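# Seat upright loose cup upside down on empty fixture plug

## Task

Find the loose cup whose wide opening faces up, turn it so the wide opening faces down, and push it fully onto the uncovered plug of the fixture that has no cup. The cups already sitting on the other fixtures must remain on them at the end, and the hand must release the cup before finishing.

## Robot and tools

Robot: two arms. left_arm sits on the +y side with a left hand, right_arm on the -y side with a right hand. Bases (scene frame): left_arm at (+0.065, +0.366, +0.013) m, right_arm at (-0.042, -0.506, +0.013) m, each turned by under a degree about z. A camera stand is bolted behind the arms. Something may occasionally nudge loose objects.

Scene frame: origin at table-top height, midway between the nominal bases; +z up, +x out over the table, +y toward left_arm. Image left/right does not match arm names. Reported hand positions (m), quaternions (wxyz) and velocities are in this frame, and may be off by a few cm.

Hand point axes (right hand): +z runs along straight fingers toward the tips, +x across the palm away from the thumb, +y out of the back side opposite the palm face (palm face at y = -0.062). On the left hand +x points toward the thumb. A rigid mast near the wrist (x +0.05 to +0.10, z -0.16 to -0.11, out to y +0.06; x flips sign on the left hand) can strike objects.

The 48-number row (one list covering both arms, every value in [-1, 1]): left_arm dx, dy, dz, rx, ry, rz; then 16 left hand motors; left current_limit, speed; then the same 18 for right_arm. Motor order for each hand: index_abd, index_mcp, index_pip, index_dip, middle_abd, middle_mcp, middle_pip, middle_dip, ring_abd, ring_mcp, ring_pip, ring_dip, thumb_cmc, thumb_axl, thumb_mcp, thumb_ipl. Results list hand_goal, hand_measured, hand_current_ma and hand_state in this same order.

Pose numbers are offsets, not poses: they are measured from the arm's current Hand target and along that Hand target's own axes. 1.0 equals 0.6 m for dx/dy/dz and 180 degrees for rx/ry/rz, which together form one rotation vector. All six at 0 means re-command the current Hand target; repeating a nonzero offset moves further. Orientation commands are clipped to 32 degrees from the measured orientation each step.

Hand numbers are absolute goal angles scaled between each hinge's stops, not offsets. Open hand: 0, 0.75, 0.58, 0.70 for each finger, then thumb 0.71, 0.68, 0.23, 0.17. Toward -1 fingers bend toward the palm and thumb_cmc swings the thumb in front of the palm. A 0 is a real goal, so to keep a hand unchanged resend its hand_goal, current_limit and speed. current_limit maps -1..+1 to 0..550 mA (start +0.4); speed sets motor rate as (speed+1)/2 of 8.5 rad/s (start -0.6). Motors at 495 mA or more for 5 s shut down for 10 s, dropping the grip.

execute_actions(actions, cameras): actions is a list of actions; each action is up to 15 rows at 1/30 s each, a short action repeating its final row. Every row in an action counts from the Hand target at that action's start. Images return only if actions is empty or cameras are named.

move(target, speed, blend, stop_force, zero, blocking, cameras): straight-line path for each hand point toward an offset row (or list of up to 15 rows, all measured from the same starting Hand targets). speed in m/s, 0.002 to 3.6, default 0.25; rotation up to twice that in rad/s. blend in m rounds corners in a list. stop_force, 3 to 120 N, ends an arm's path when its wrist sensor feels that much push; it is unreliable for light contacts, tipping objects, or while turning; omit it when backing off a contact. zero resets the force baseline before the move (default true). blocking=false returns early but cannot be combined with stop_force. Max 10 s. The result adds a move: line with the ending (done, off_target, moving, held, fault) and limits (paced = command clipped, held = steps withheld). Paths ignore obstacles and the other arm; avoid routing near an arm's own base.

wait(seconds 0-10), stop() to brake a running move, zoom_image(camera, region [x0,y0,x1,y1] pixels, max 504 per side) on cam_high, cam_low, cam_left_wrist or cam_right_wrist (all 896x504), zero_wrist_force(arm), finished_scene(scene=1) ends the scene for good.

Results: Hand target (last commanded pose; the hand often rests slightly short, so resend the missing distance), end effector position/orientation, joint positions and torques, Wrist force/torque in the end effector axes (plus peak since last shown), hand state words (moving, goal, blocked, overload), MOTOR HOT and fault lines.

Avoid: contact torque over joint limits (wrist joints 26 N m) or roughly 150 N net force, which freezes the arm for 10 s; commanding targets even slightly past a firm contact; motors reaching 85 C (long brake stop); arm-to-arm or hand-to-hand contact, which can end the scene; dropping or releasing a moving cup; knocking cups off other fixtures; anything leaving the table. Move slowly near contact, then open the hand fully before finishing.

Each tool is called after "Call:" as name(argument=value, ...), one argument or row to a line, values as JSON.

## Session

Call:
execute_actions(
  actions=[],
)

Scene clock: 0.00 s.
left_arm: end_effector_position=(+0.5839, +0.4027, +0.1424) hand_goal=(+0.000, +0.754, +0.576, +0.696, +0.000, +0.754, +0.576, +0.696, +0.000, +0.754, +0.576, +0.696, +0.714, +0.678, +0.226, +0.168) hand_measured=(+0.000, +0.754, +0.576, +0.696, +0.000, +0.754, +0.576, +0.696, +0.000, +0.754, +0.576, +0.696, +0.714, +0.678, +0.226, +0.168) hand_current_ma=(+0, +0, +0, +0, +0, +0, +0, +0, +0, +0, +0, +0, +0, +0, +0, +0) hand_state=(goal, goal, goal, goal, goal, goal, goal, goal, goal, goal, goal, goal, goal, goal, goal, goal) hand_current_limit=0.40 hand_speed=-0.60 end_effector_quat_wxyz=(+0.390, +0.254, +0.656, -0.594) | right_arm: end_effector_position=(+0.1877, -0.8774, +0.1381) hand_goal=(+0.000, +0.754, +0.576, +0.696, +0.000, +0.754, +0.576, +0.696, +0.000, +0.754, +0.576, +0.696, +0.714, +0.678, +0.226, +0.168) hand_measured=(+0.000, +0.754, +0.576, +0.696, +0.000, +0.754, +0.576, +0.696, +0.000, +0.754, +0.576, +0.696, +0.714, +0.678, +0.226, +0.168) hand_current_ma=(+0, +0, +0, +0, +0, +0, +0, +0, +0, +0, +0, +0, +0, +0, +0, +0) hand_state=(goal, goal, goal, goal, goal, goal, goal, goal, goal, goal, goal, goal, goal, goal, goal, goal) hand_current_limit=0.40 hand_speed=-0.60 end_effector_quat_wxyz=(-0.070, -0.046, +0.687, +0.722)
Joint positions: left_arm=[3.945 -1.985 -1.868 -2.445 0.608 0.963] | right_arm=[-1.383 -0.594 1.357 -0.712 -1.559 3.171]
Joint velocities: within noise
Joint torques (N m): no reading
Wrist force (N): no reading
Wrist torque (N m): no reading
Wrist force, peak (N): no reading
Hand target: left_arm +0.5839, +0.4027, +0.1424; +0.390, +0.254, +0.656, -0.594 | right_arm +0.1877, -0.8774, +0.1381; -0.070, -0.046, +0.687, +0.722

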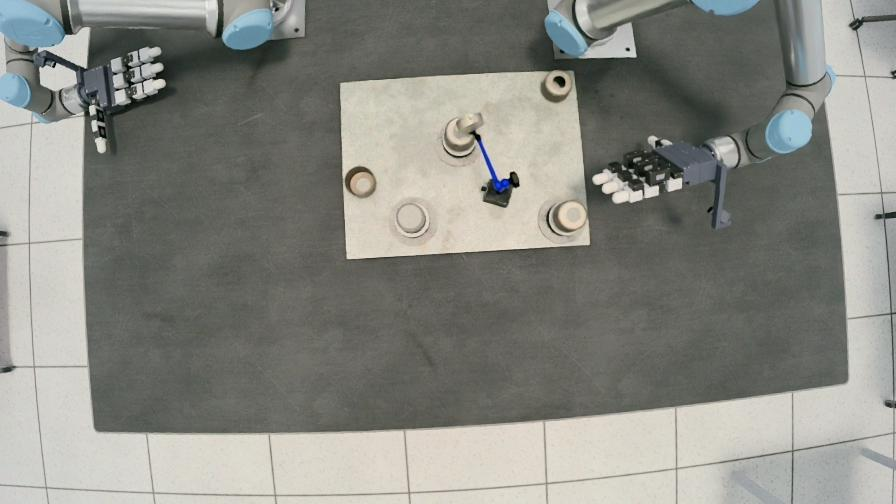

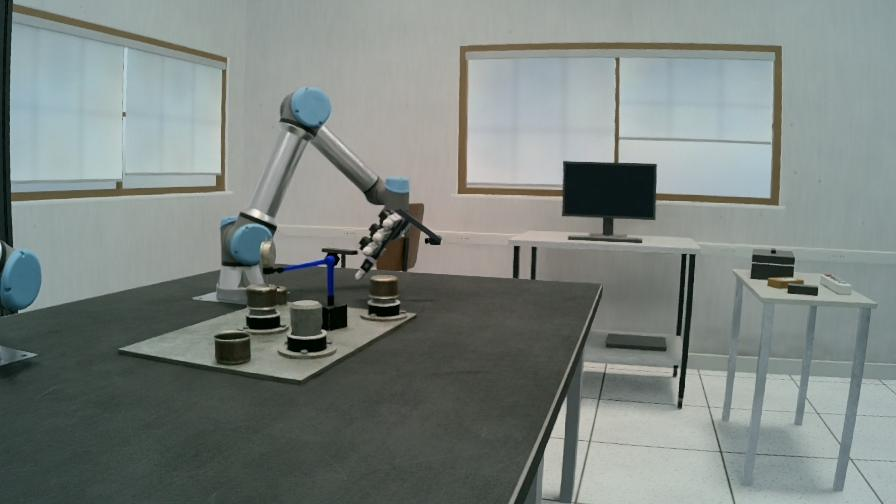

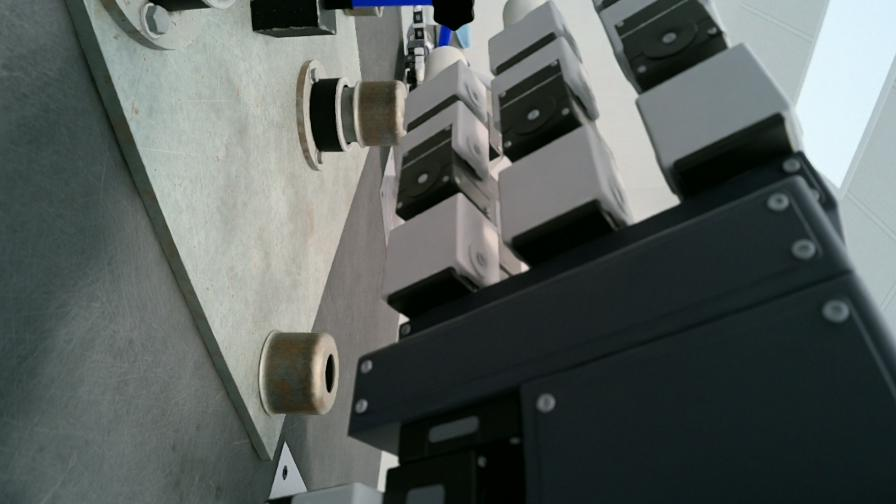

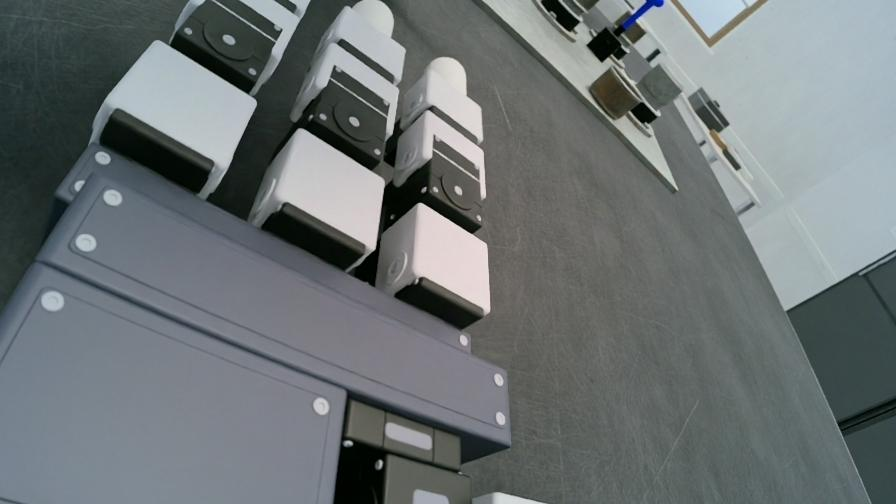

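Call:
zoom_image(
  camera="cam_high",
  region=[330, 60, 610, 270],
)

Call:
zoom_image(
  camera="cam_low",
  region=[110, 220, 430, 390],
)

Call:
zoom_image(
  camera="cam_high",
  region=[335, 155, 455, 245],
)

Call:
zoom_image(
  camera="cam_low",
  region=[200, 290, 350, 375],
)

Scaled by 1.800 from the camera's 896x504 image, which has a finer 1280x720 frame.

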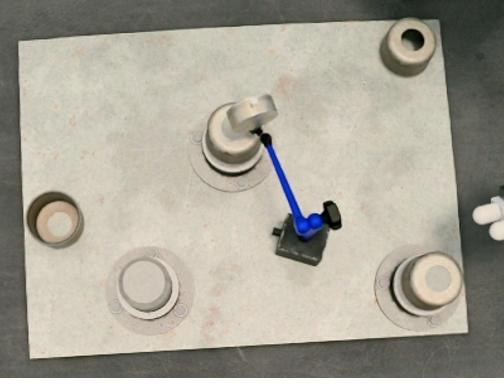

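Scaled by 1.575 from the camera's 896x504 image, which has a finer 1280x720 frame.

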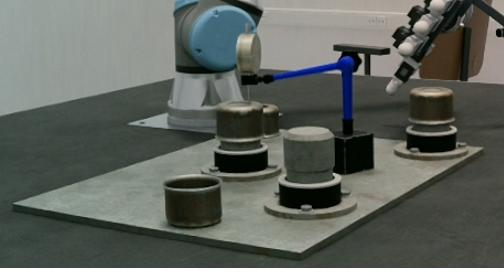

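Scaled by 4.200 from the camera's 896x504 image, which has a finer 1280x720 frame.

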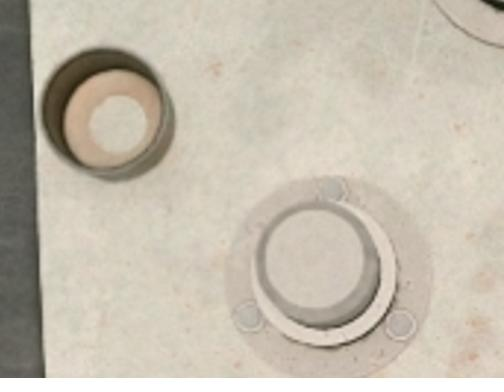

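Scaled by 3.360 from the camera's 896x504 image, which has a finer 1280x720 frame.

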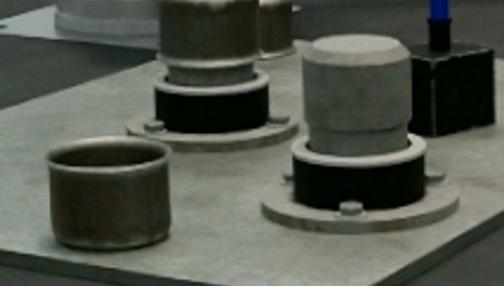

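Call:
zoom_image(
  camera="cam_high",
  region=[335, 160, 385, 210],
)

Call:
zoom_image(
  camera="cam_high",
  region=[80, 30, 180, 160],
)

Call:
zoom_image(
  camera="cam_low",
  region=[205, 320, 265, 370],
)

Call:
zoom_image(
  camera="cam_low",
  region=[270, 290, 345, 365],
)

Call:
zoom_image(
  camera="cam_left_wrist",
  region=[240, 40, 440, 440],
)

Scaled by 10.080 from the camera's 896x504 image, which has a finer 1280x720 frame.

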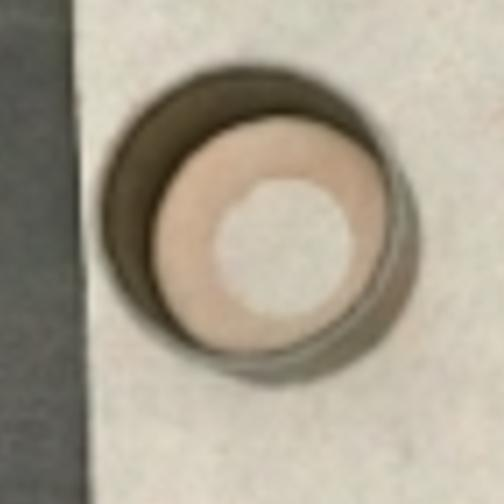

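Scaled by 3.877 from the camera's 896x504 image, which has a finer 1280x720 frame.

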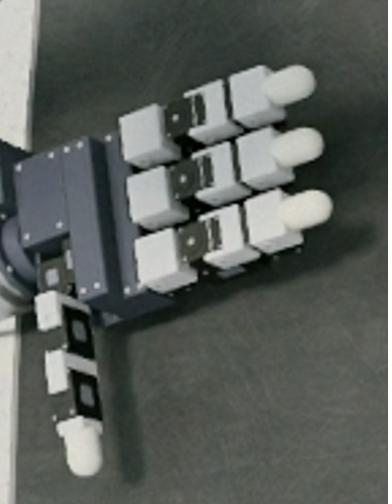

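Scaled by 8.400 from the camera's 896x504 image, which has a finer 1280x720 frame.

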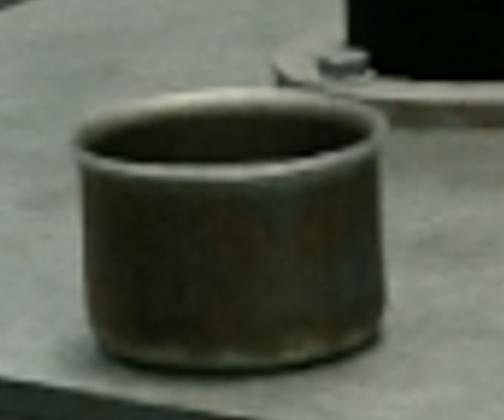

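Scaled by 6.720 from the camera's 896x504 image, which has a finer 1280x720 frame.

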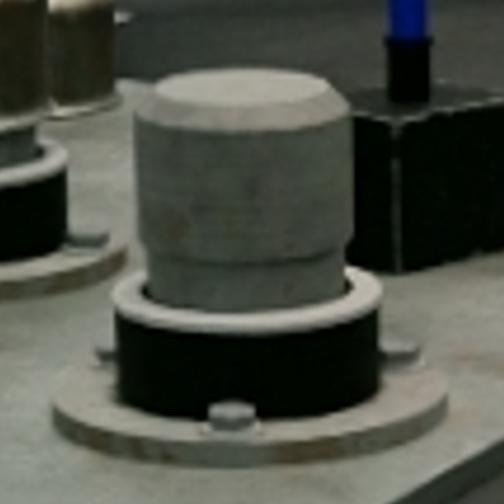

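Scaled by 1.260 from the camera's 896x504 image, which has a finer 1280x720 frame.

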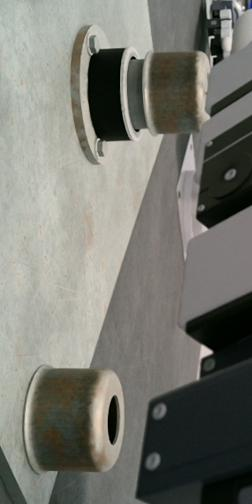

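Call:
move(
  target=[
    [0,0,0,0,0,0, 0,0.754,0.576,0.696,0,0.754,0.576,0.696,0,0.754,0.576,0.696,0.714,0.678,0.226,0.168,0.40,-0.60, -0.208,0.350,0.197,0,0,0.30, 0,0.137,0.285,0.551,0,0.754,0.576,0.696,0,0.754,0.576,0.696,-0.507,0.678,0.562,-0.211,0.40,-0.60],
    [0,0,0,0,0,0, 0,0.754,0.576,0.696,0,0.754,0.576,0.696,0,0.754,0.576,0.696,0.714,0.678,0.226,0.168,0.40,-0.60, -0.566,0.245,0.809,0,0,0.694, 0,0.137,0.285,0.551,0,0.754,0.576,0.696,0,0.754,0.576,0.696,-0.507,0.678,0.562,-0.211,0.40,-0.60],
  ],
  blend=0.08,
  speed=0.4,
  cameras=["all"],
)

Scene clock: 472.30 s.
left_arm: end_effector_position=(+0.5839, +0.4027, +0.1424) hand_goal=(+0.000, +0.754, +0.576, +0.696, +0.000, +0.754, +0.576, +0.696, +0.000, +0.754, +0.576, +0.696, +0.714, +0.678, +0.226, +0.168) hand_measured=(+0.000, +0.750, +0.576, +0.696, +0.000, +0.752, +0.576, +0.696, +0.000, +0.750, +0.576, +0.696, +0.712, +0.678, +0.226, +0.168) hand_current_ma=(+0, +0, +0, +0, +0, +0, +0, +0, +0, +0, +0, +0, +0, +0, +0, +0) hand_state=(goal, goal, goal, goal, goal, goal, goal, goal, goal, goal, goal, goal, goal, goal, goal, goal) hand_current_limit=0.40 hand_speed=-0.60 end_effector_quat_wxyz=(+0.390, +0.254, +0.656, -0.594) | right_arm: end_effector_position=(+0.4496, -0.3503, +0.2995) hand_goal=(+0.000, +0.138, +0.286, +0.552, +0.000, +0.754, +0.576, +0.696, +0.000, +0.754, +0.576, +0.696, -0.506, +0.678, +0.562, -0.210) hand_measured=(+0.002, +0.136, +0.288, +0.554, +0.002, +0.750, +0.576, +0.696, +0.002, +0.748, +0.576, +0.696, -0.492, +0.678, +0.562, -0.208) hand_current_ma=(+1, -3, +2, +3, +1, -6, +1, +0, +1, -8, +1, +0, +30, -1, -1, +3) hand_state=(goal, goal, goal, goal, goal, goal, goal, goal, goal, goal, goal, goal, goal, goal, goal, goal) hand_current_limit=0.40 hand_speed=-0.60 end_effector_quat_wxyz=(+0.672, -0.588, -0.358, -0.272)
Joint positions: left_arm=[3.945 -1.985 -1.868 -2.445 0.608 0.963] | right_arm=[-0.44 -1.326 1.668 -0.253 -0.618 5.279]
Joint torques (N m): left_arm=[0.94 31.65 13.82 -1.01 0.27 0.11] | right_arm=[9.66 -32.81 -16.7 1.02 1.2 0.88]
Wrist force (N): left_arm=[0.1 0.0 0.0] | right_arm=[-1.5 2.2 1.3]
Wrist torque (N m): left_arm=[0.01 -0.01 0.01] | right_arm=[0.25 0.17 0.18]
Wrist force, peak (N): left_arm=[0.5 0.3 -0.2] | right_arm=[-0.8 3.5 2.8]
Hand target: left_arm +0.5839, +0.4027, +0.1424; +0.390, +0.254, +0.656, -0.594 | right_arm +0.4496, -0.3502, +0.2995; +0.672, -0.588, -0.358, -0.272
Off the commanded pose: left_arm 0.000 m, 0 deg | right_arm 0.000 m, 0 deg.
move: done

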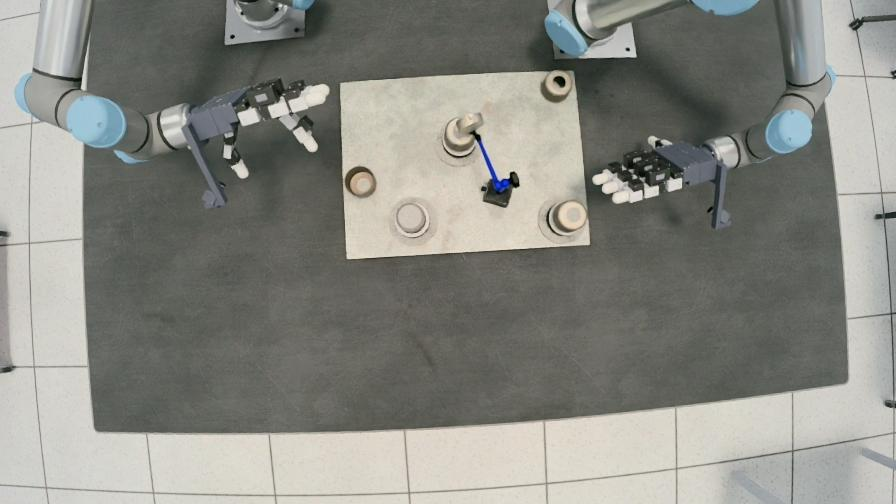

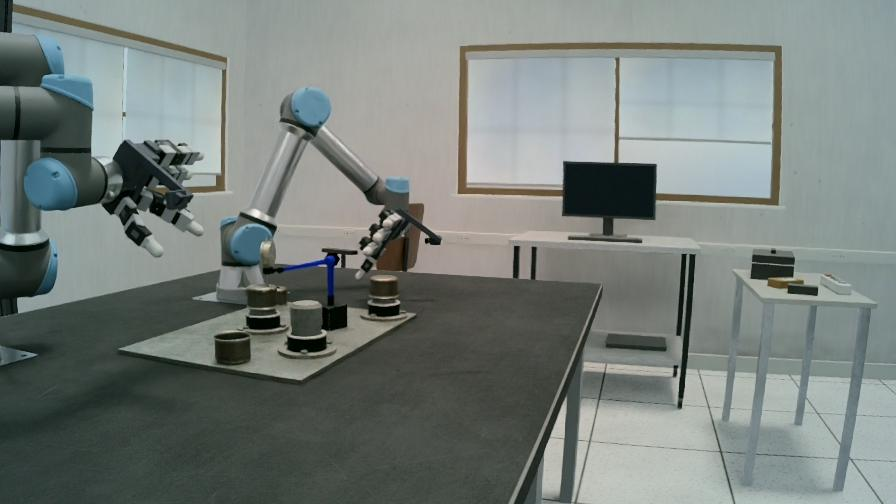

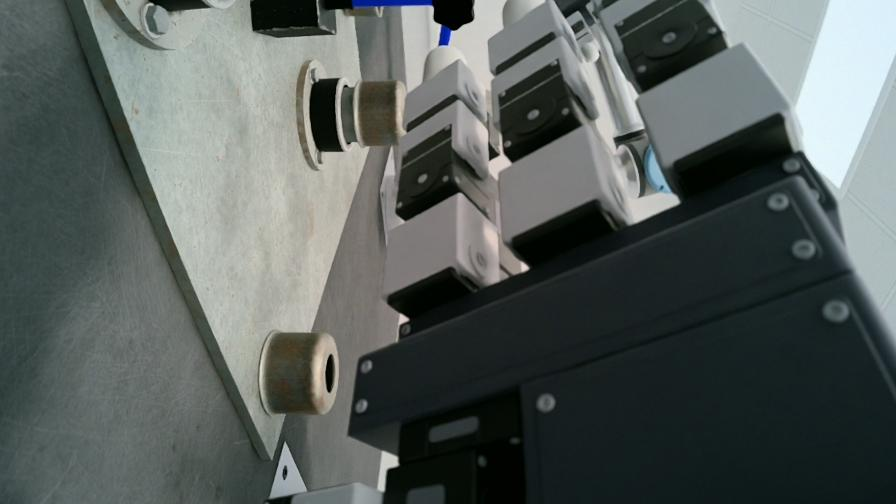

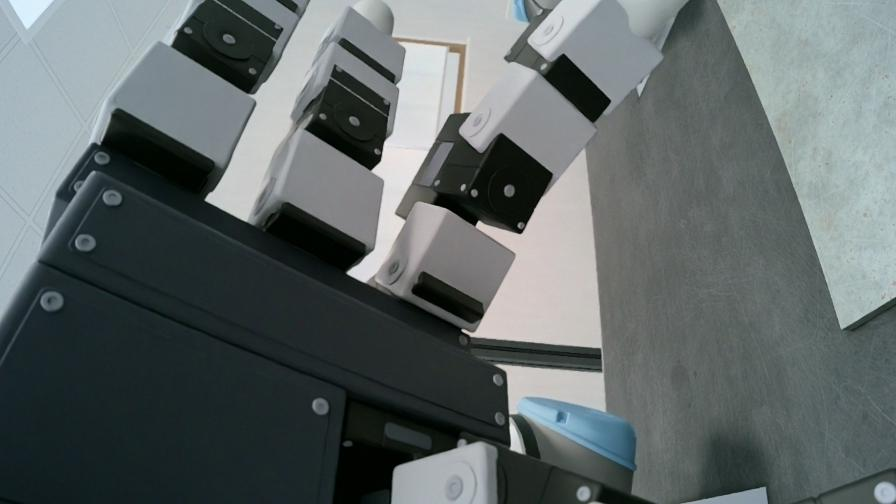

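Call:
move(
  target=[
    [0,0,0,0,0,0, 0,0.754,0.576,0.696,0,0.754,0.576,0.696,0,0.754,0.576,0.696,0.714,0.678,0.226,0.168,0.40,-0.60, 0,0,0,0,0,-0.667, 0,0.137,0.285,0.551,0,0.754,0.576,0.696,0,0.754,0.576,0.696,-0.507,0.678,0.562,-0.211,0.40,-0.60],
    [0,0,0,0,0,0, 0,0.754,0.576,0.696,0,0.754,0.576,0.696,0,0.754,0.576,0.696,0.714,0.678,0.226,0.168,0.40,-0.60, 0,0,0,0,0,0.667, 0,0.137,0.285,0.551,0,0.754,0.576,0.696,0,0.754,0.576,0.696,-0.507,0.678,0.562,-0.211,0.40,-0.60],
    [0,0,0,0,0,0, 0,0.754,0.576,0.696,0,0.754,0.576,0.696,0,0.754,0.576,0.696,0.714,0.678,0.226,0.168,0.40,-0.60, -0.106,0.126,0.190,-0.0146,-0.0196,0, 0,0.137,0.285,0.551,0,0.754,0.576,0.696,0,0.754,0.576,0.696,-0.507,0.678,0.562,-0.211,0.40,-0.60],
  ],
  blend=0.02,
  speed=0.7,
  cameras=["all"],
)

Scene clock: 574.77 s.
left_arm: end_effector_position=(+0.5839, +0.4027, +0.1424) hand_goal=(+0.000, +0.754, +0.576, +0.696, +0.000, +0.754, +0.576, +0.696, +0.000, +0.754, +0.576, +0.696, +0.714, +0.678, +0.226, +0.168) hand_measured=(+0.000, +0.750, +0.576, +0.696, +0.000, +0.752, +0.576, +0.696, +0.000, +0.750, +0.576, +0.696, +0.712, +0.678, +0.226, +0.168) hand_current_ma=(+0, +0, +0, +0, +0, +0, +0, +0, +0, +0, +0, +0, +0, +0, +0, +0) hand_state=(goal, goal, goal, goal, goal, goal, goal, goal, goal, goal, goal, goal, goal, goal, goal, goal) hand_current_limit=0.40 hand_speed=-0.60 end_effector_quat_wxyz=(+0.390, +0.254, +0.656, -0.594) | right_arm: end_effector_position=(+0.4527, -0.2292, +0.2094) hand_goal=(+0.000, +0.138, +0.286, +0.552, +0.000, +0.754, +0.576, +0.696, +0.000, +0.754, +0.576, +0.696, -0.506, +0.678, +0.562, -0.210) hand_measured=(+0.000, +0.134, +0.288, +0.554, +0.000, +0.748, +0.576, +0.696, +0.000, +0.746, +0.576, +0.696, -0.502, +0.678, +0.562, -0.208) hand_current_ma=(+0, -8, +2, +3, +1, -11, +0, +0, +1, -15, +0, +0, +5, -1, +0, +3) hand_state=(goal, goal, goal, goal, goal, goal, goal, goal, goal, goal, goal, goal, goal, goal, goal, goal) hand_current_limit=0.40 hand_speed=-0.60 end_effector_quat_wxyz=(+0.647, -0.612, -0.372, -0.262)
Joint positions: left_arm=[3.945 -1.985 -1.868 -2.445 0.608 0.963] | right_arm=[-0.179 -1.294 1.83 -0.609 -0.356 -0.863]
Joint torques (N m): left_arm=[0.25 32.14 14.24 -0.95 0.14 -0.12] | right_arm=[-8.81 -31.43 -18.43 -0.59 -1.42 -1.03]
Wrist force (N): left_arm=[0.2 -0.1 0.1] | right_arm=[-1.4 2.2 1.5]
Wrist torque (N m): left_arm=[-0.01 -0.04 0.03] | right_arm=[0.25 0.17 0.09]
Wrist force, peak (N): left_arm=[-0.3 -0.3 -0.4] | right_arm=[-1.8 2.3 2.0]
Hand target: left_arm +0.5839, +0.4027, +0.1424; +0.390, +0.254, +0.656, -0.594 | right_arm +0.4527, -0.2293, +0.2094; +0.647, -0.612, -0.372, -0.262
Off the commanded pose: left_arm 0.000 m, 0 deg | right_arm 0.000 m, 0 deg.
move: done

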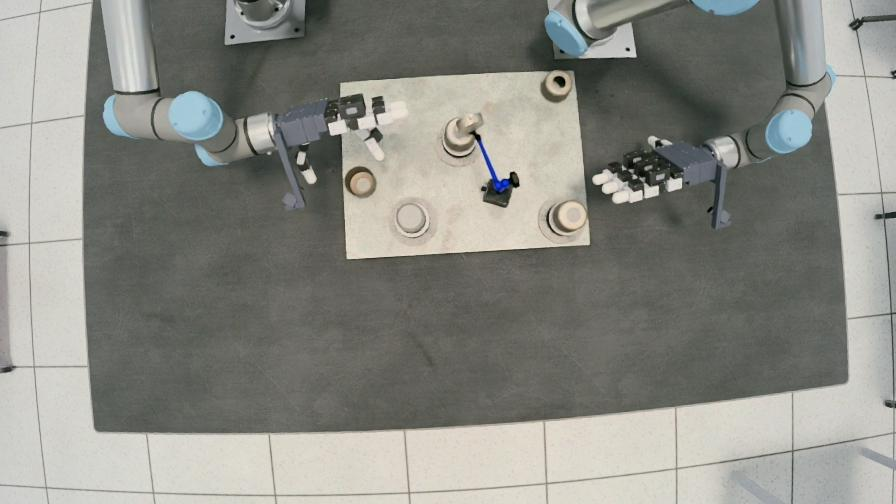

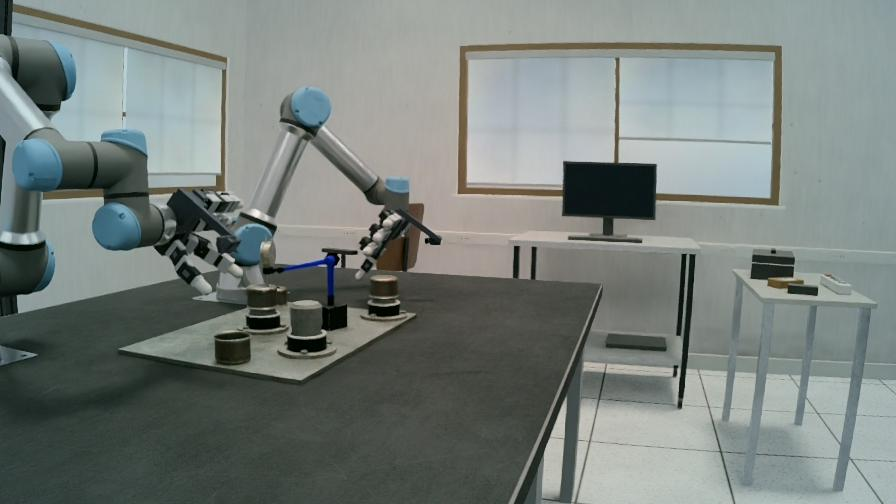

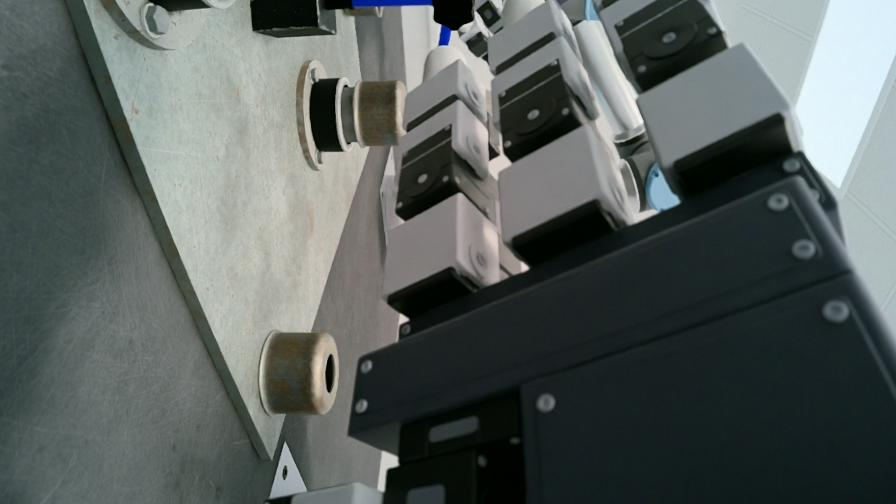

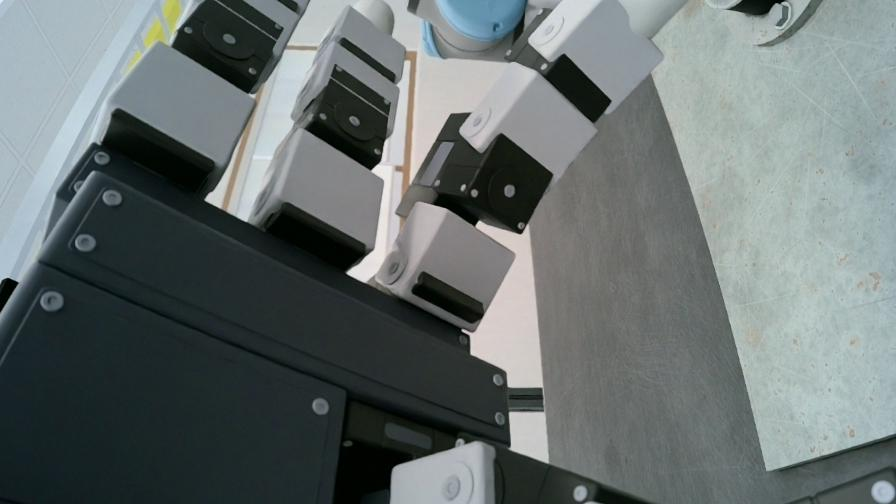

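Call:
move(
  target=[0,0,0,0,0,0, 0,0.754,0.576,0.696,0,0.754,0.576,0.696,0,0.754,0.576,0.696,0.714,0.678,0.226,0.168,0.40,-0.60, -0.0987,0.0908,0.0063,0,0,0, 0,0.137,0.285,0.551,0,0.754,0.576,0.696,0,0.754,0.576,0.696,-0.507,0.678,0.562,-0.211,0.40,-0.60],
  speed=0.25,
  cameras=["cam_high","cam_low","cam_right_wrist"],
)

Call:
zoom_image(
  camera="cam_high",
  region=[270, 80, 430, 240],
)

Call:
zoom_image(
  camera="cam_low",
  region=[120, 220, 360, 380],
)

Scene clock: 614.50 s.
left_arm: end_effector_position=(+0.5839, +0.4027, +0.1424) hand_goal=(+0.000, +0.754, +0.576, +0.696, +0.000, +0.754, +0.576, +0.696, +0.000, +0.754, +0.576, +0.696, +0.714, +0.678, +0.226, +0.168) hand_measured=(+0.000, +0.750, +0.576, +0.696, +0.000, +0.752, +0.576, +0.696, +0.000, +0.750, +0.576, +0.696, +0.712, +0.678, +0.226, +0.168) hand_current_ma=(+0, +0, +0, +0, +0, +0, +0, +0, +0, +0, +0, +0, +0, +0, +0, +0) hand_state=(goal, goal, goal, goal, goal, goal, goal, goal, goal, goal, goal, goal, goal, goal, goal, goal) hand_current_limit=0.40 hand_speed=-0.60 end_effector_quat_wxyz=(+0.390, +0.254, +0.656, -0.594) | right_arm: end_effector_position=(+0.4606, -0.2261, +0.1293) hand_goal=(+0.000, +0.138, +0.286, +0.552, +0.000, +0.754, +0.576, +0.696, +0.000, +0.754, +0.576, +0.696, -0.506, +0.678, +0.562, -0.210) hand_measured=(+0.002, +0.134, +0.288, +0.554, +0.002, +0.748, +0.576, +0.696, +0.002, +0.746, +0.576, +0.696, -0.502, +0.678, +0.562, -0.208) hand_current_ma=(+1, -8, +2, +3, +1, -11, +0, +0, +1, -15, +0, +0, +7, -1, +0, +3) hand_state=(goal, goal, goal, goal, goal, goal, goal, goal, goal, goal, goal, goal, goal, goal, goal, goal) hand_current_limit=0.40 hand_speed=-0.60 end_effector_quat_wxyz=(+0.647, -0.612, -0.372, -0.262)
Joint positions: left_arm=[3.945 -1.985 -1.868 -2.445 0.608 0.963] | right_arm=[-0.17 -1.161 1.891 -0.804 -0.346 -0.861]
Joint torques (N m): left_arm=[0.11 31.77 14.38 -0.95 0.07 -0.24] | right_arm=[-5.04 -27.46 -24.78 -0.1 -1.19 -1.59]
Wrist force (N): left_arm=[-0.1 0.0 -0.1] | right_arm=[-1.2 2.1 1.5]
Wrist torque (N m): left_arm=[0.02 -0.01 0.01] | right_arm=[0.25 0.15 0.10]
Wrist force, peak (N): left_arm=[0.2 0.4 -0.1] | right_arm=[-2.4 3.6 1.7]
Hand target: left_arm +0.5839, +0.4027, +0.1424; +0.390, +0.254, +0.656, -0.594 | right_arm +0.4606, -0.2262, +0.1293; +0.647, -0.612, -0.372, -0.262
Off the commanded pose: left_arm 0.000 m, 0 deg | right_arm 0.000 m, 0 deg.
move: done
Images, in order (width x height): cam_high 896x504, cam_low 896x504, cam_right_wrist 896x504.

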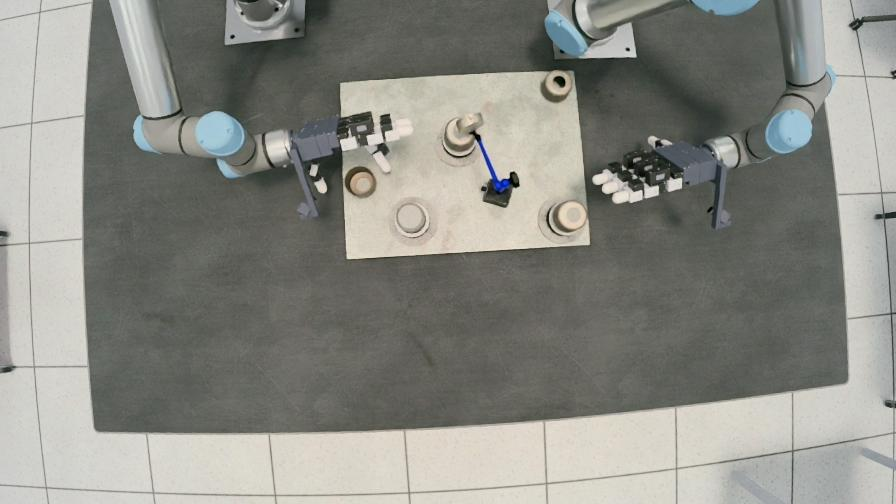

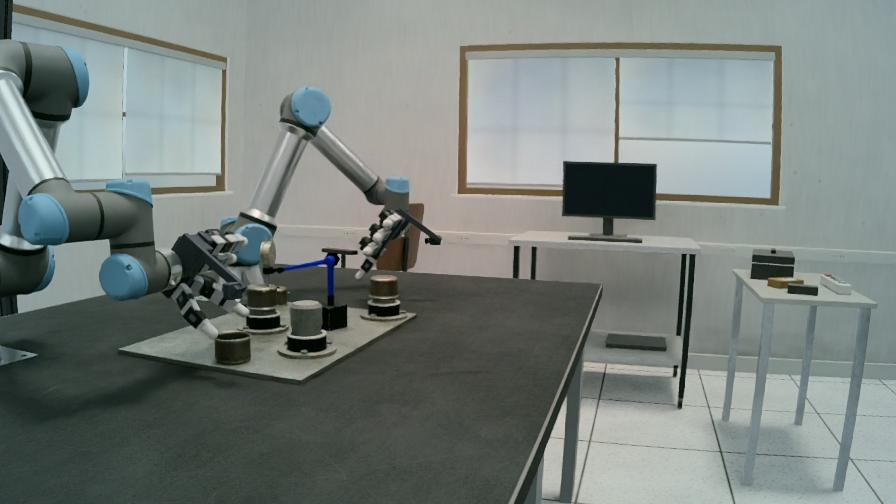

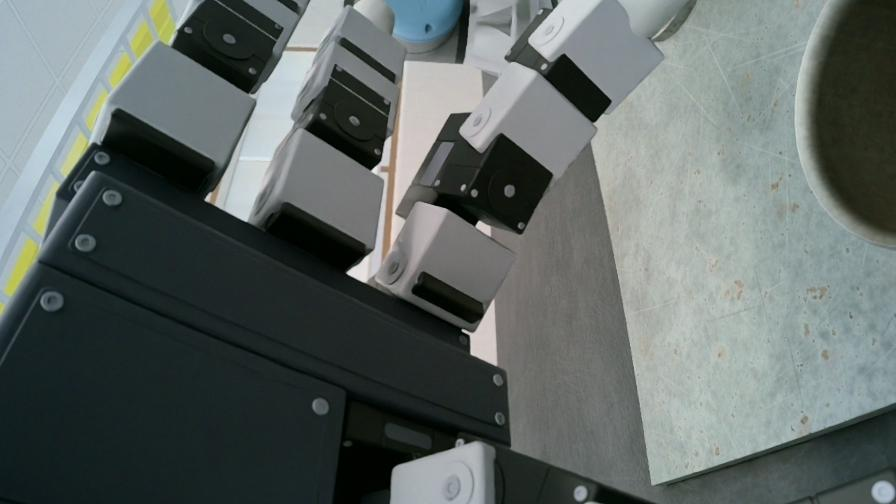

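Scaled by 3.150 from the camera's 896x504 image, which has a finer 1280x720 frame.

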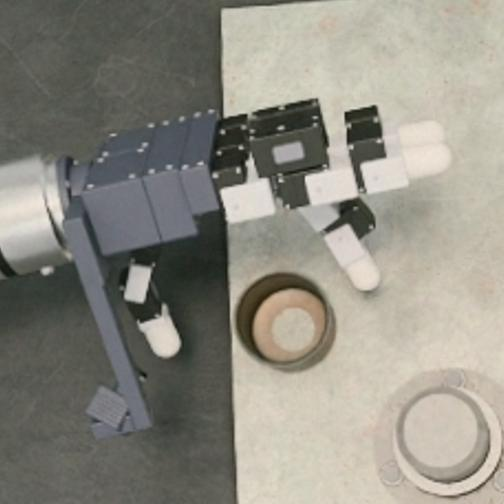

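Scaled by 2.100 from the camera's 896x504 image, which has a finer 1280x720 frame.

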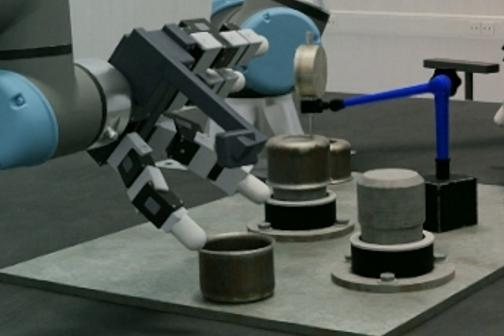

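Call:
move(
  target=[
    [0,0,0,0,0,0, 0,0.754,0.576,0.696,0,0.754,0.576,0.696,0,0.754,0.576,0.696,0.714,0.678,0.226,0.168,0.40,-0.60, -0.038,0.0323,0.0108,0,0,0, 0,0.137,0.285,0.551,0,0.754,0.576,0.696,0,0.754,0.576,0.696,-0.507,0.678,0.562,-0.211,0.40,-0.60],
    [0,0,0,0,0,0, 0,0.754,0.576,0.696,0,0.754,0.576,0.696,0,0.754,0.576,0.696,0.714,0.678,0.226,0.168,0.40,-0.60, -0.0793,0.0632,0.0122,0,0,0, 0,0.137,0.285,0.551,0,0.754,0.576,0.696,0,0.754,0.576,0.696,-0.507,0.678,0.562,-0.211,0.40,-0.60],
  ],
  speed=[0.1,0.03],
  stop_force=8,
  cameras=["cam_high","cam_low","cam_right_wrist"],
)

Call:
zoom_image(
  camera="cam_high",
  region=[300, 110, 420, 230],
)

Call:
zoom_image(
  camera="cam_low",
  region=[140, 250, 320, 380],
)

Scene clock: 649.80 s.
left_arm: end_effector_position=(+0.5839, +0.4027, +0.1424) hand_goal=(+0.000, +0.754, +0.576, +0.696, +0.000, +0.754, +0.576, +0.696, +0.000, +0.754, +0.576, +0.696, +0.714, +0.678, +0.226, +0.168) hand_measured=(+0.000, +0.750, +0.576, +0.696, +0.000, +0.752, +0.576, +0.696, +0.000, +0.750, +0.576, +0.696, +0.712, +0.678, +0.226, +0.168) hand_current_ma=(+0, +0, +0, +0, +0, +0, +0, +0, +0, +0, +0, +0, +0, +0, +0, +0) hand_state=(goal, goal, goal, goal, goal, goal, goal, goal, goal, goal, goal, goal, goal, goal, goal, goal) hand_current_limit=0.40 hand_speed=-0.60 end_effector_quat_wxyz=(+0.390, +0.254, +0.656, -0.594) | right_arm: end_effector_position=(+0.4617, -0.2202, +0.0683) hand_goal=(+0.000, +0.138, +0.286, +0.552, +0.000, +0.754, +0.576, +0.696, +0.000, +0.754, +0.576, +0.696, -0.506, +0.678, +0.562, -0.210) hand_measured=(+0.002, +0.134, +0.288, +0.554, +0.002, +0.748, +0.576, +0.696, +0.002, +0.746, +0.576, +0.696, -0.502, +0.678, +0.562, -0.208) hand_current_ma=(+1, -8, +2, +3, +1, -11, +0, +0, +1, -15, +0, +0, +7, -1, +0, +3) hand_state=(goal, goal, goal, goal, goal, goal, goal, goal, goal, goal, goal, goal, goal, goal, goal, goal) hand_current_limit=0.40 hand_speed=-0.60 end_effector_quat_wxyz=(+0.647, -0.612, -0.372, -0.262)
Joint positions: left_arm=[3.945 -1.985 -1.868 -2.445 0.608 0.963] | right_arm=[-0.157 -1.049 1.925 -0.953 -0.333 -0.858]
Joint torques (N m): left_arm=[0.14 31.79 13.89 -0.94 0.11 -0.23] | right_arm=[7.2 -43.68 -20.57 1.59 1.85 1.19]
Wrist force (N): left_arm=[0.2 -0.1 -0.2] | right_arm=[-1.2 2.2 1.7]
Wrist torque (N m): left_arm=[0.01 -0.03 0.02] | right_arm=[0.24 0.13 0.10]
Wrist force, peak (N): left_arm=[0.4 -0.1 -0.3] | right_arm=[-1.6 2.9 1.9]
Hand target: left_arm +0.5839, +0.4027, +0.1424; +0.390, +0.254, +0.656, -0.594 | right_arm +0.4617, -0.2202, +0.0683; +0.647, -0.612, -0.372, -0.262
Off the commanded pose: left_arm 0.000 m, 0 deg | right_arm 0.000 m, 0 deg.
move: done
Images, in order (width x height): cam_high 896x504, cam_low 896x504, cam_right_wrist 896x504.

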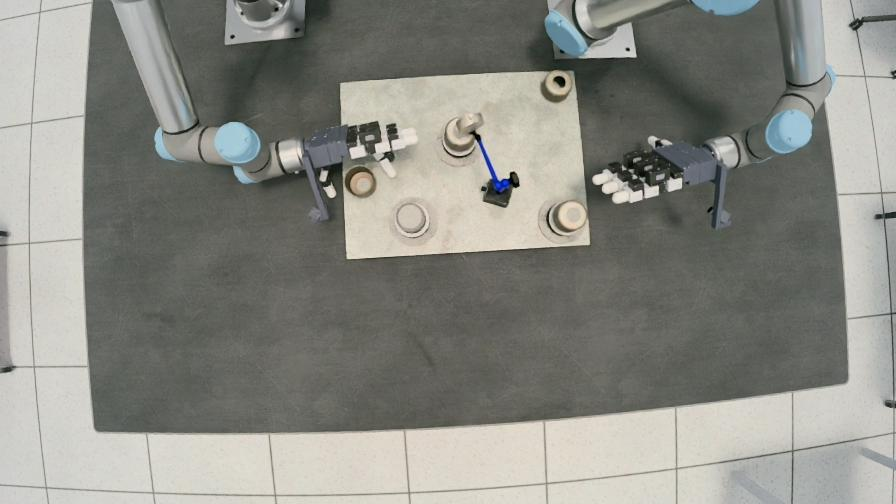

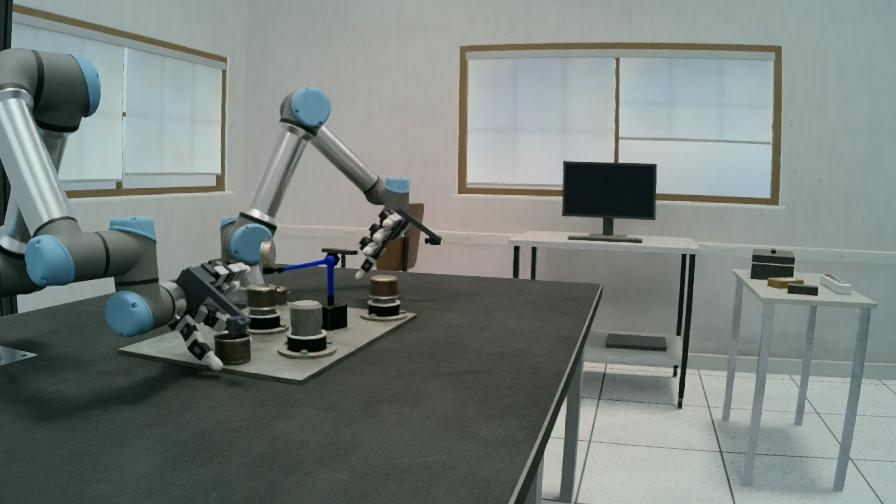

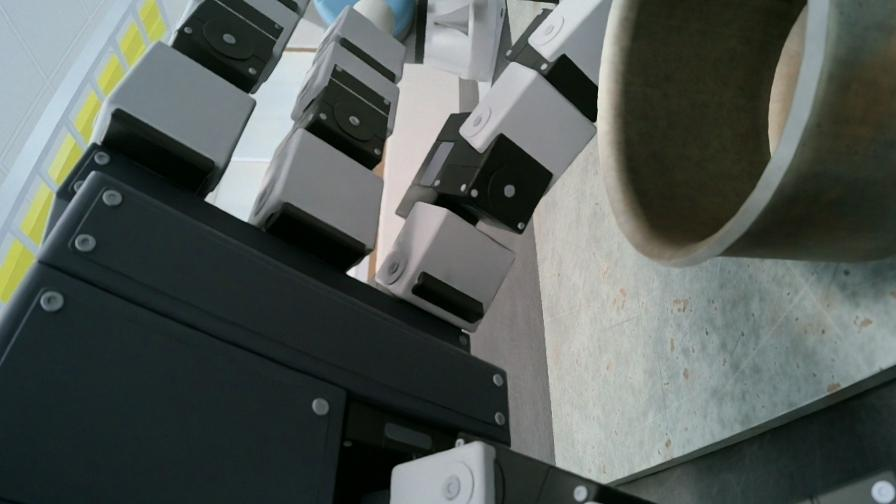

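Scaled by 4.200 from the camera's 896x504 image, which has a finer 1280x720 frame.

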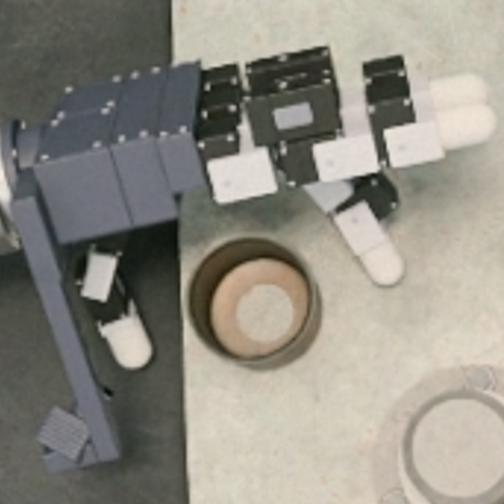

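Scaled by 2.800 from the camera's 896x504 image, which has a finer 1280x720 frame.

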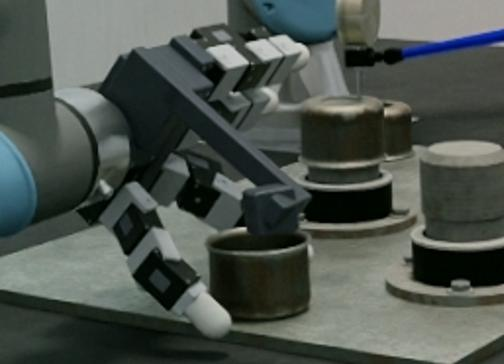

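Call:
execute_actions(
  actions=[
    [[0,0,0,0,0,0, 0,0.754,0.576,0.696,0,0.754,0.576,0.696,0,0.754,0.576,0.696,0.714,0.678,0.226,0.168,0.40,-0.60, 0,0,0,0,0,0, 0,0.137,-0.036,0.261,0,0.754,0.576,0.696,0,0.754,0.576,0.696,-0.507,0.678,0.562,-0.643,0.0,-0.9]],
  ],
  cameras=[],
)

Call:
wait(
  seconds=2,
  cameras=["cam_high","cam_low","cam_right_wrist"],
)

Call:
zoom_image(
  camera="cam_high",
  region=[300, 110, 420, 230],
)

Call:
zoom_image(
  camera="cam_low",
  region=[140, 250, 320, 380],
)

Scene clock: 678.10 s.
left_arm: end_effector_position=(+0.5839, +0.4027, +0.1424) hand_goal=(+0.000, +0.754, +0.576, +0.696, +0.000, +0.754, +0.576, +0.696, +0.000, +0.754, +0.576, +0.696, +0.714, +0.678, +0.226, +0.168) hand_measured=(+0.000, +0.750, +0.576, +0.696, +0.000, +0.752, +0.576, +0.696, +0.000, +0.750, +0.576, +0.696, +0.712, +0.678, +0.226, +0.168) hand_current_ma=(+0, +0, +0, +0, +0, +0, +0, +0, +0, +0, +0, +0, +0, +0, +0, +0) hand_state=(goal, goal, goal, goal, goal, goal, goal, goal, goal, goal, goal, goal, goal, goal, goal, goal) hand_current_limit=0.40 hand_speed=-0.60 end_effector_quat_wxyz=(+0.390, +0.254, +0.656, -0.594) | right_arm: end_effector_position=(+0.4617, -0.2202, +0.0683) hand_goal=(+0.000, +0.138, -0.036, +0.262, +0.000, +0.754, +0.576, +0.696, +0.000, +0.754, +0.576, +0.696, -0.506, +0.678, +0.562, -0.642) hand_measured=(+0.004, +0.154, -0.014, +0.274, +0.002, +0.748, +0.576, +0.696, +0.002, +0.746, +0.576, +0.696, -0.492, +0.678, +0.574, -0.618) hand_current_ma=(+5, +36, +50, +25, +1, -11, +0, +0, +1, -15, +0, +0, +28, -1, +35, +83) hand_state=(goal, goal, blocked, goal, goal, goal, goal, goal, goal, goal, goal, goal, goal, goal, goal, blocked) hand_current_limit=0.00 hand_speed=-0.90 end_effector_quat_wxyz=(+0.647, -0.612, -0.372, -0.262)
Joint positions: left_arm=[3.945 -1.985 -1.868 -2.445 0.608 0.963] | right_arm=[-0.157 -1.049 1.925 -0.953 -0.333 -0.858]
Joint torques (N m): left_arm=[-0.09 31.43 14.09 -0.99 -0.01 -0.28] | right_arm=[7.56 -44.81 -20.37 1.35 1.63 1.35]
Wrist force (N): left_arm=[0.1 0.1 0.0] | right_arm=[-2.4 3.4 1.5]
Wrist torque (N m): left_arm=[0.02 -0.01 0.01] | right_arm=[0.30 0.17 0.11]
Wrist force, peak (N): left_arm=[0.4 0.2 -0.1] | right_arm=[-2.4 3.4 1.5]
Hand target: left_arm +0.5839, +0.4027, +0.1424; +0.390, +0.254, +0.656, -0.594 | right_arm +0.4617, -0.2202, +0.0683; +0.647, -0.612, -0.372, -0.262
Off the commanded pose: left_arm 0.000 m, 0 deg | right_arm 0.000 m, 0 deg.
No camera images: "cameras" was empty.

Scene clock: 680.10 s.
left_arm: end_effector_position=(+0.5839, +0.4027, +0.1424) hand_goal=(+0.000, +0.754, +0.576, +0.696, +0.000, +0.754, +0.576, +0.696, +0.000, +0.754, +0.576, +0.696, +0.714, +0.678, +0.226, +0.168) hand_measured=(+0.000, +0.750, +0.576, +0.696, +0.000, +0.752, +0.576, +0.696, +0.000, +0.750, +0.576, +0.696, +0.712, +0.678, +0.226, +0.168) hand_current_ma=(+0, +0, +0, +0, +0, +0, +0, +0, +0, +0, +0, +0, +0, +0, +0, +0) hand_state=(goal, goal, goal, goal, goal, goal, goal, goal, goal, goal, goal, goal, goal, goal, goal, goal) hand_current_limit=0.40 hand_speed=-0.60 end_effector_quat_wxyz=(+0.390, +0.254, +0.656, -0.594) | right_arm: end_effector_position=(+0.4617, -0.2202, +0.0683) hand_goal=(+0.000, +0.138, -0.036, +0.262, +0.000, +0.754, +0.576, +0.696, +0.000, +0.754, +0.576, +0.696, -0.506, +0.678, +0.562, -0.642) hand_measured=(+0.004, +0.154, -0.014, +0.274, +0.002, +0.748, +0.576, +0.696, +0.002, +0.746, +0.576, +0.696, -0.492, +0.678, +0.574, -0.618) hand_current_ma=(+5, +36, +50, +25, +1, -11, +0, +0, +1, -15, +0, +0, +28, -1, +35, +82) hand_state=(goal, goal, blocked, goal, goal, goal, goal, goal, goal, goal, goal, goal, goal, goal, goal, blocked) hand_current_limit=0.00 hand_speed=-0.90 end_effector_quat_wxyz=(+0.647, -0.612, -0.372, -0.262)
Joint positions: left_arm=[3.945 -1.985 -1.868 -2.445 0.608 0.963] | right_arm=[-0.157 -1.049 1.925 -0.953 -0.333 -0.858]
Joint torques (N m): left_arm=[-0.19 32.01 14.44 -0.81 0.02 -0.3] | right_arm=[6.62 -43.83 -21.2 0.7 1.48 1.07]
Wrist force (N): left_arm=[0.1 0.0 -0.1] | right_arm=[-1.8 3.0 1.5]
Wrist torque (N m): left_arm=[0.03 -0.03 0.02] | right_arm=[0.27 0.17 0.10]
Wrist force, peak (N): left_arm=[-0.1 -0.2 -0.3] | right_arm=[-2.4 3.5 1.6]
Hand target: left_arm +0.5839, +0.4027, +0.1424; +0.390, +0.254, +0.656, -0.594 | right_arm +0.4617, -0.2202, +0.0683; +0.647, -0.612, -0.372, -0.262
Off the commanded pose: left_arm 0.000 m, 0 deg | right_arm 0.000 m, 0 deg.
wait: 2.00 s; at rest by 0.17 s
Images, in order (width x height): cam_high 896x504, cam_low 896x504, cam_right_wrist 896x504.

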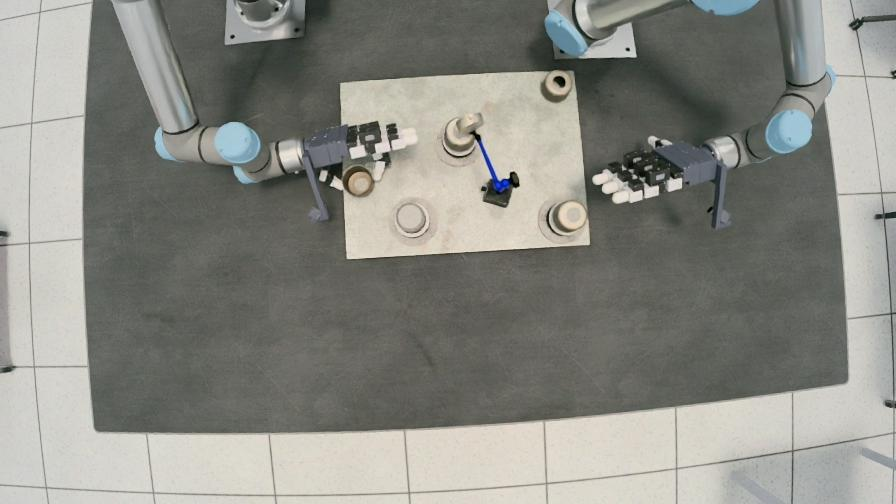

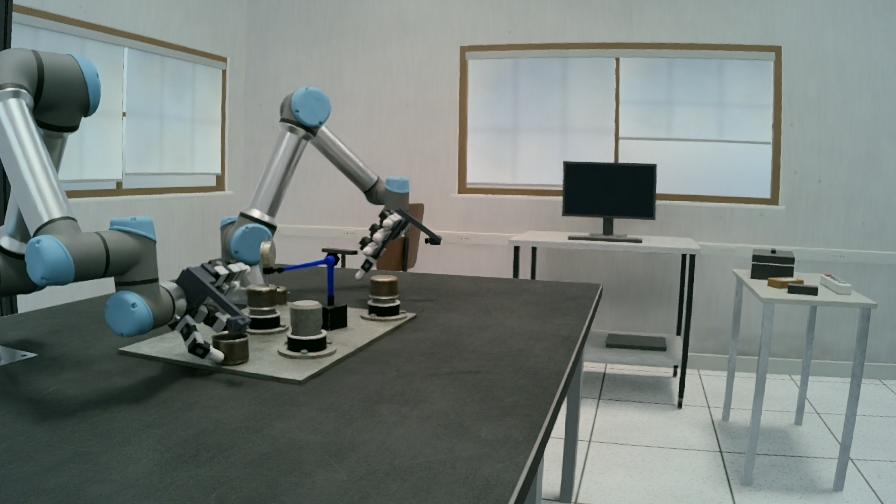

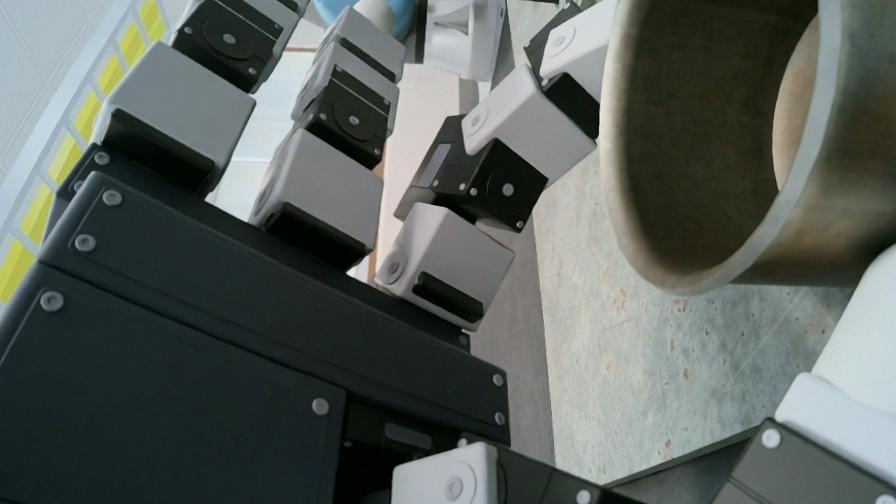

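Scaled by 4.200 from the camera's 896x504 image, which has a finer 1280x720 frame.

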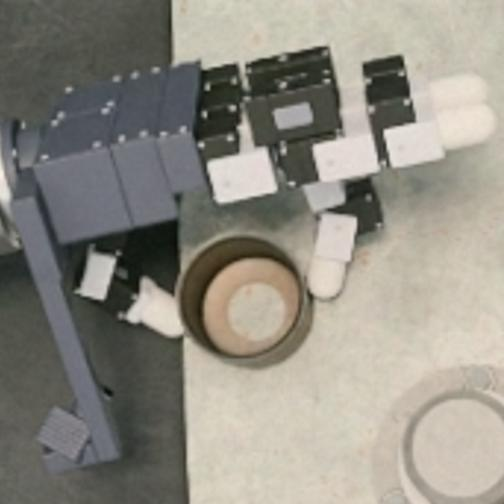

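Scaled by 2.800 from the camera's 896x504 image, which has a finer 1280x720 frame.

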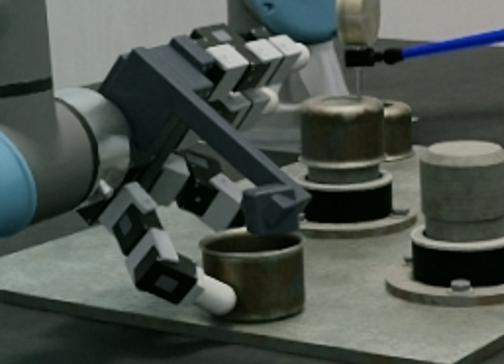

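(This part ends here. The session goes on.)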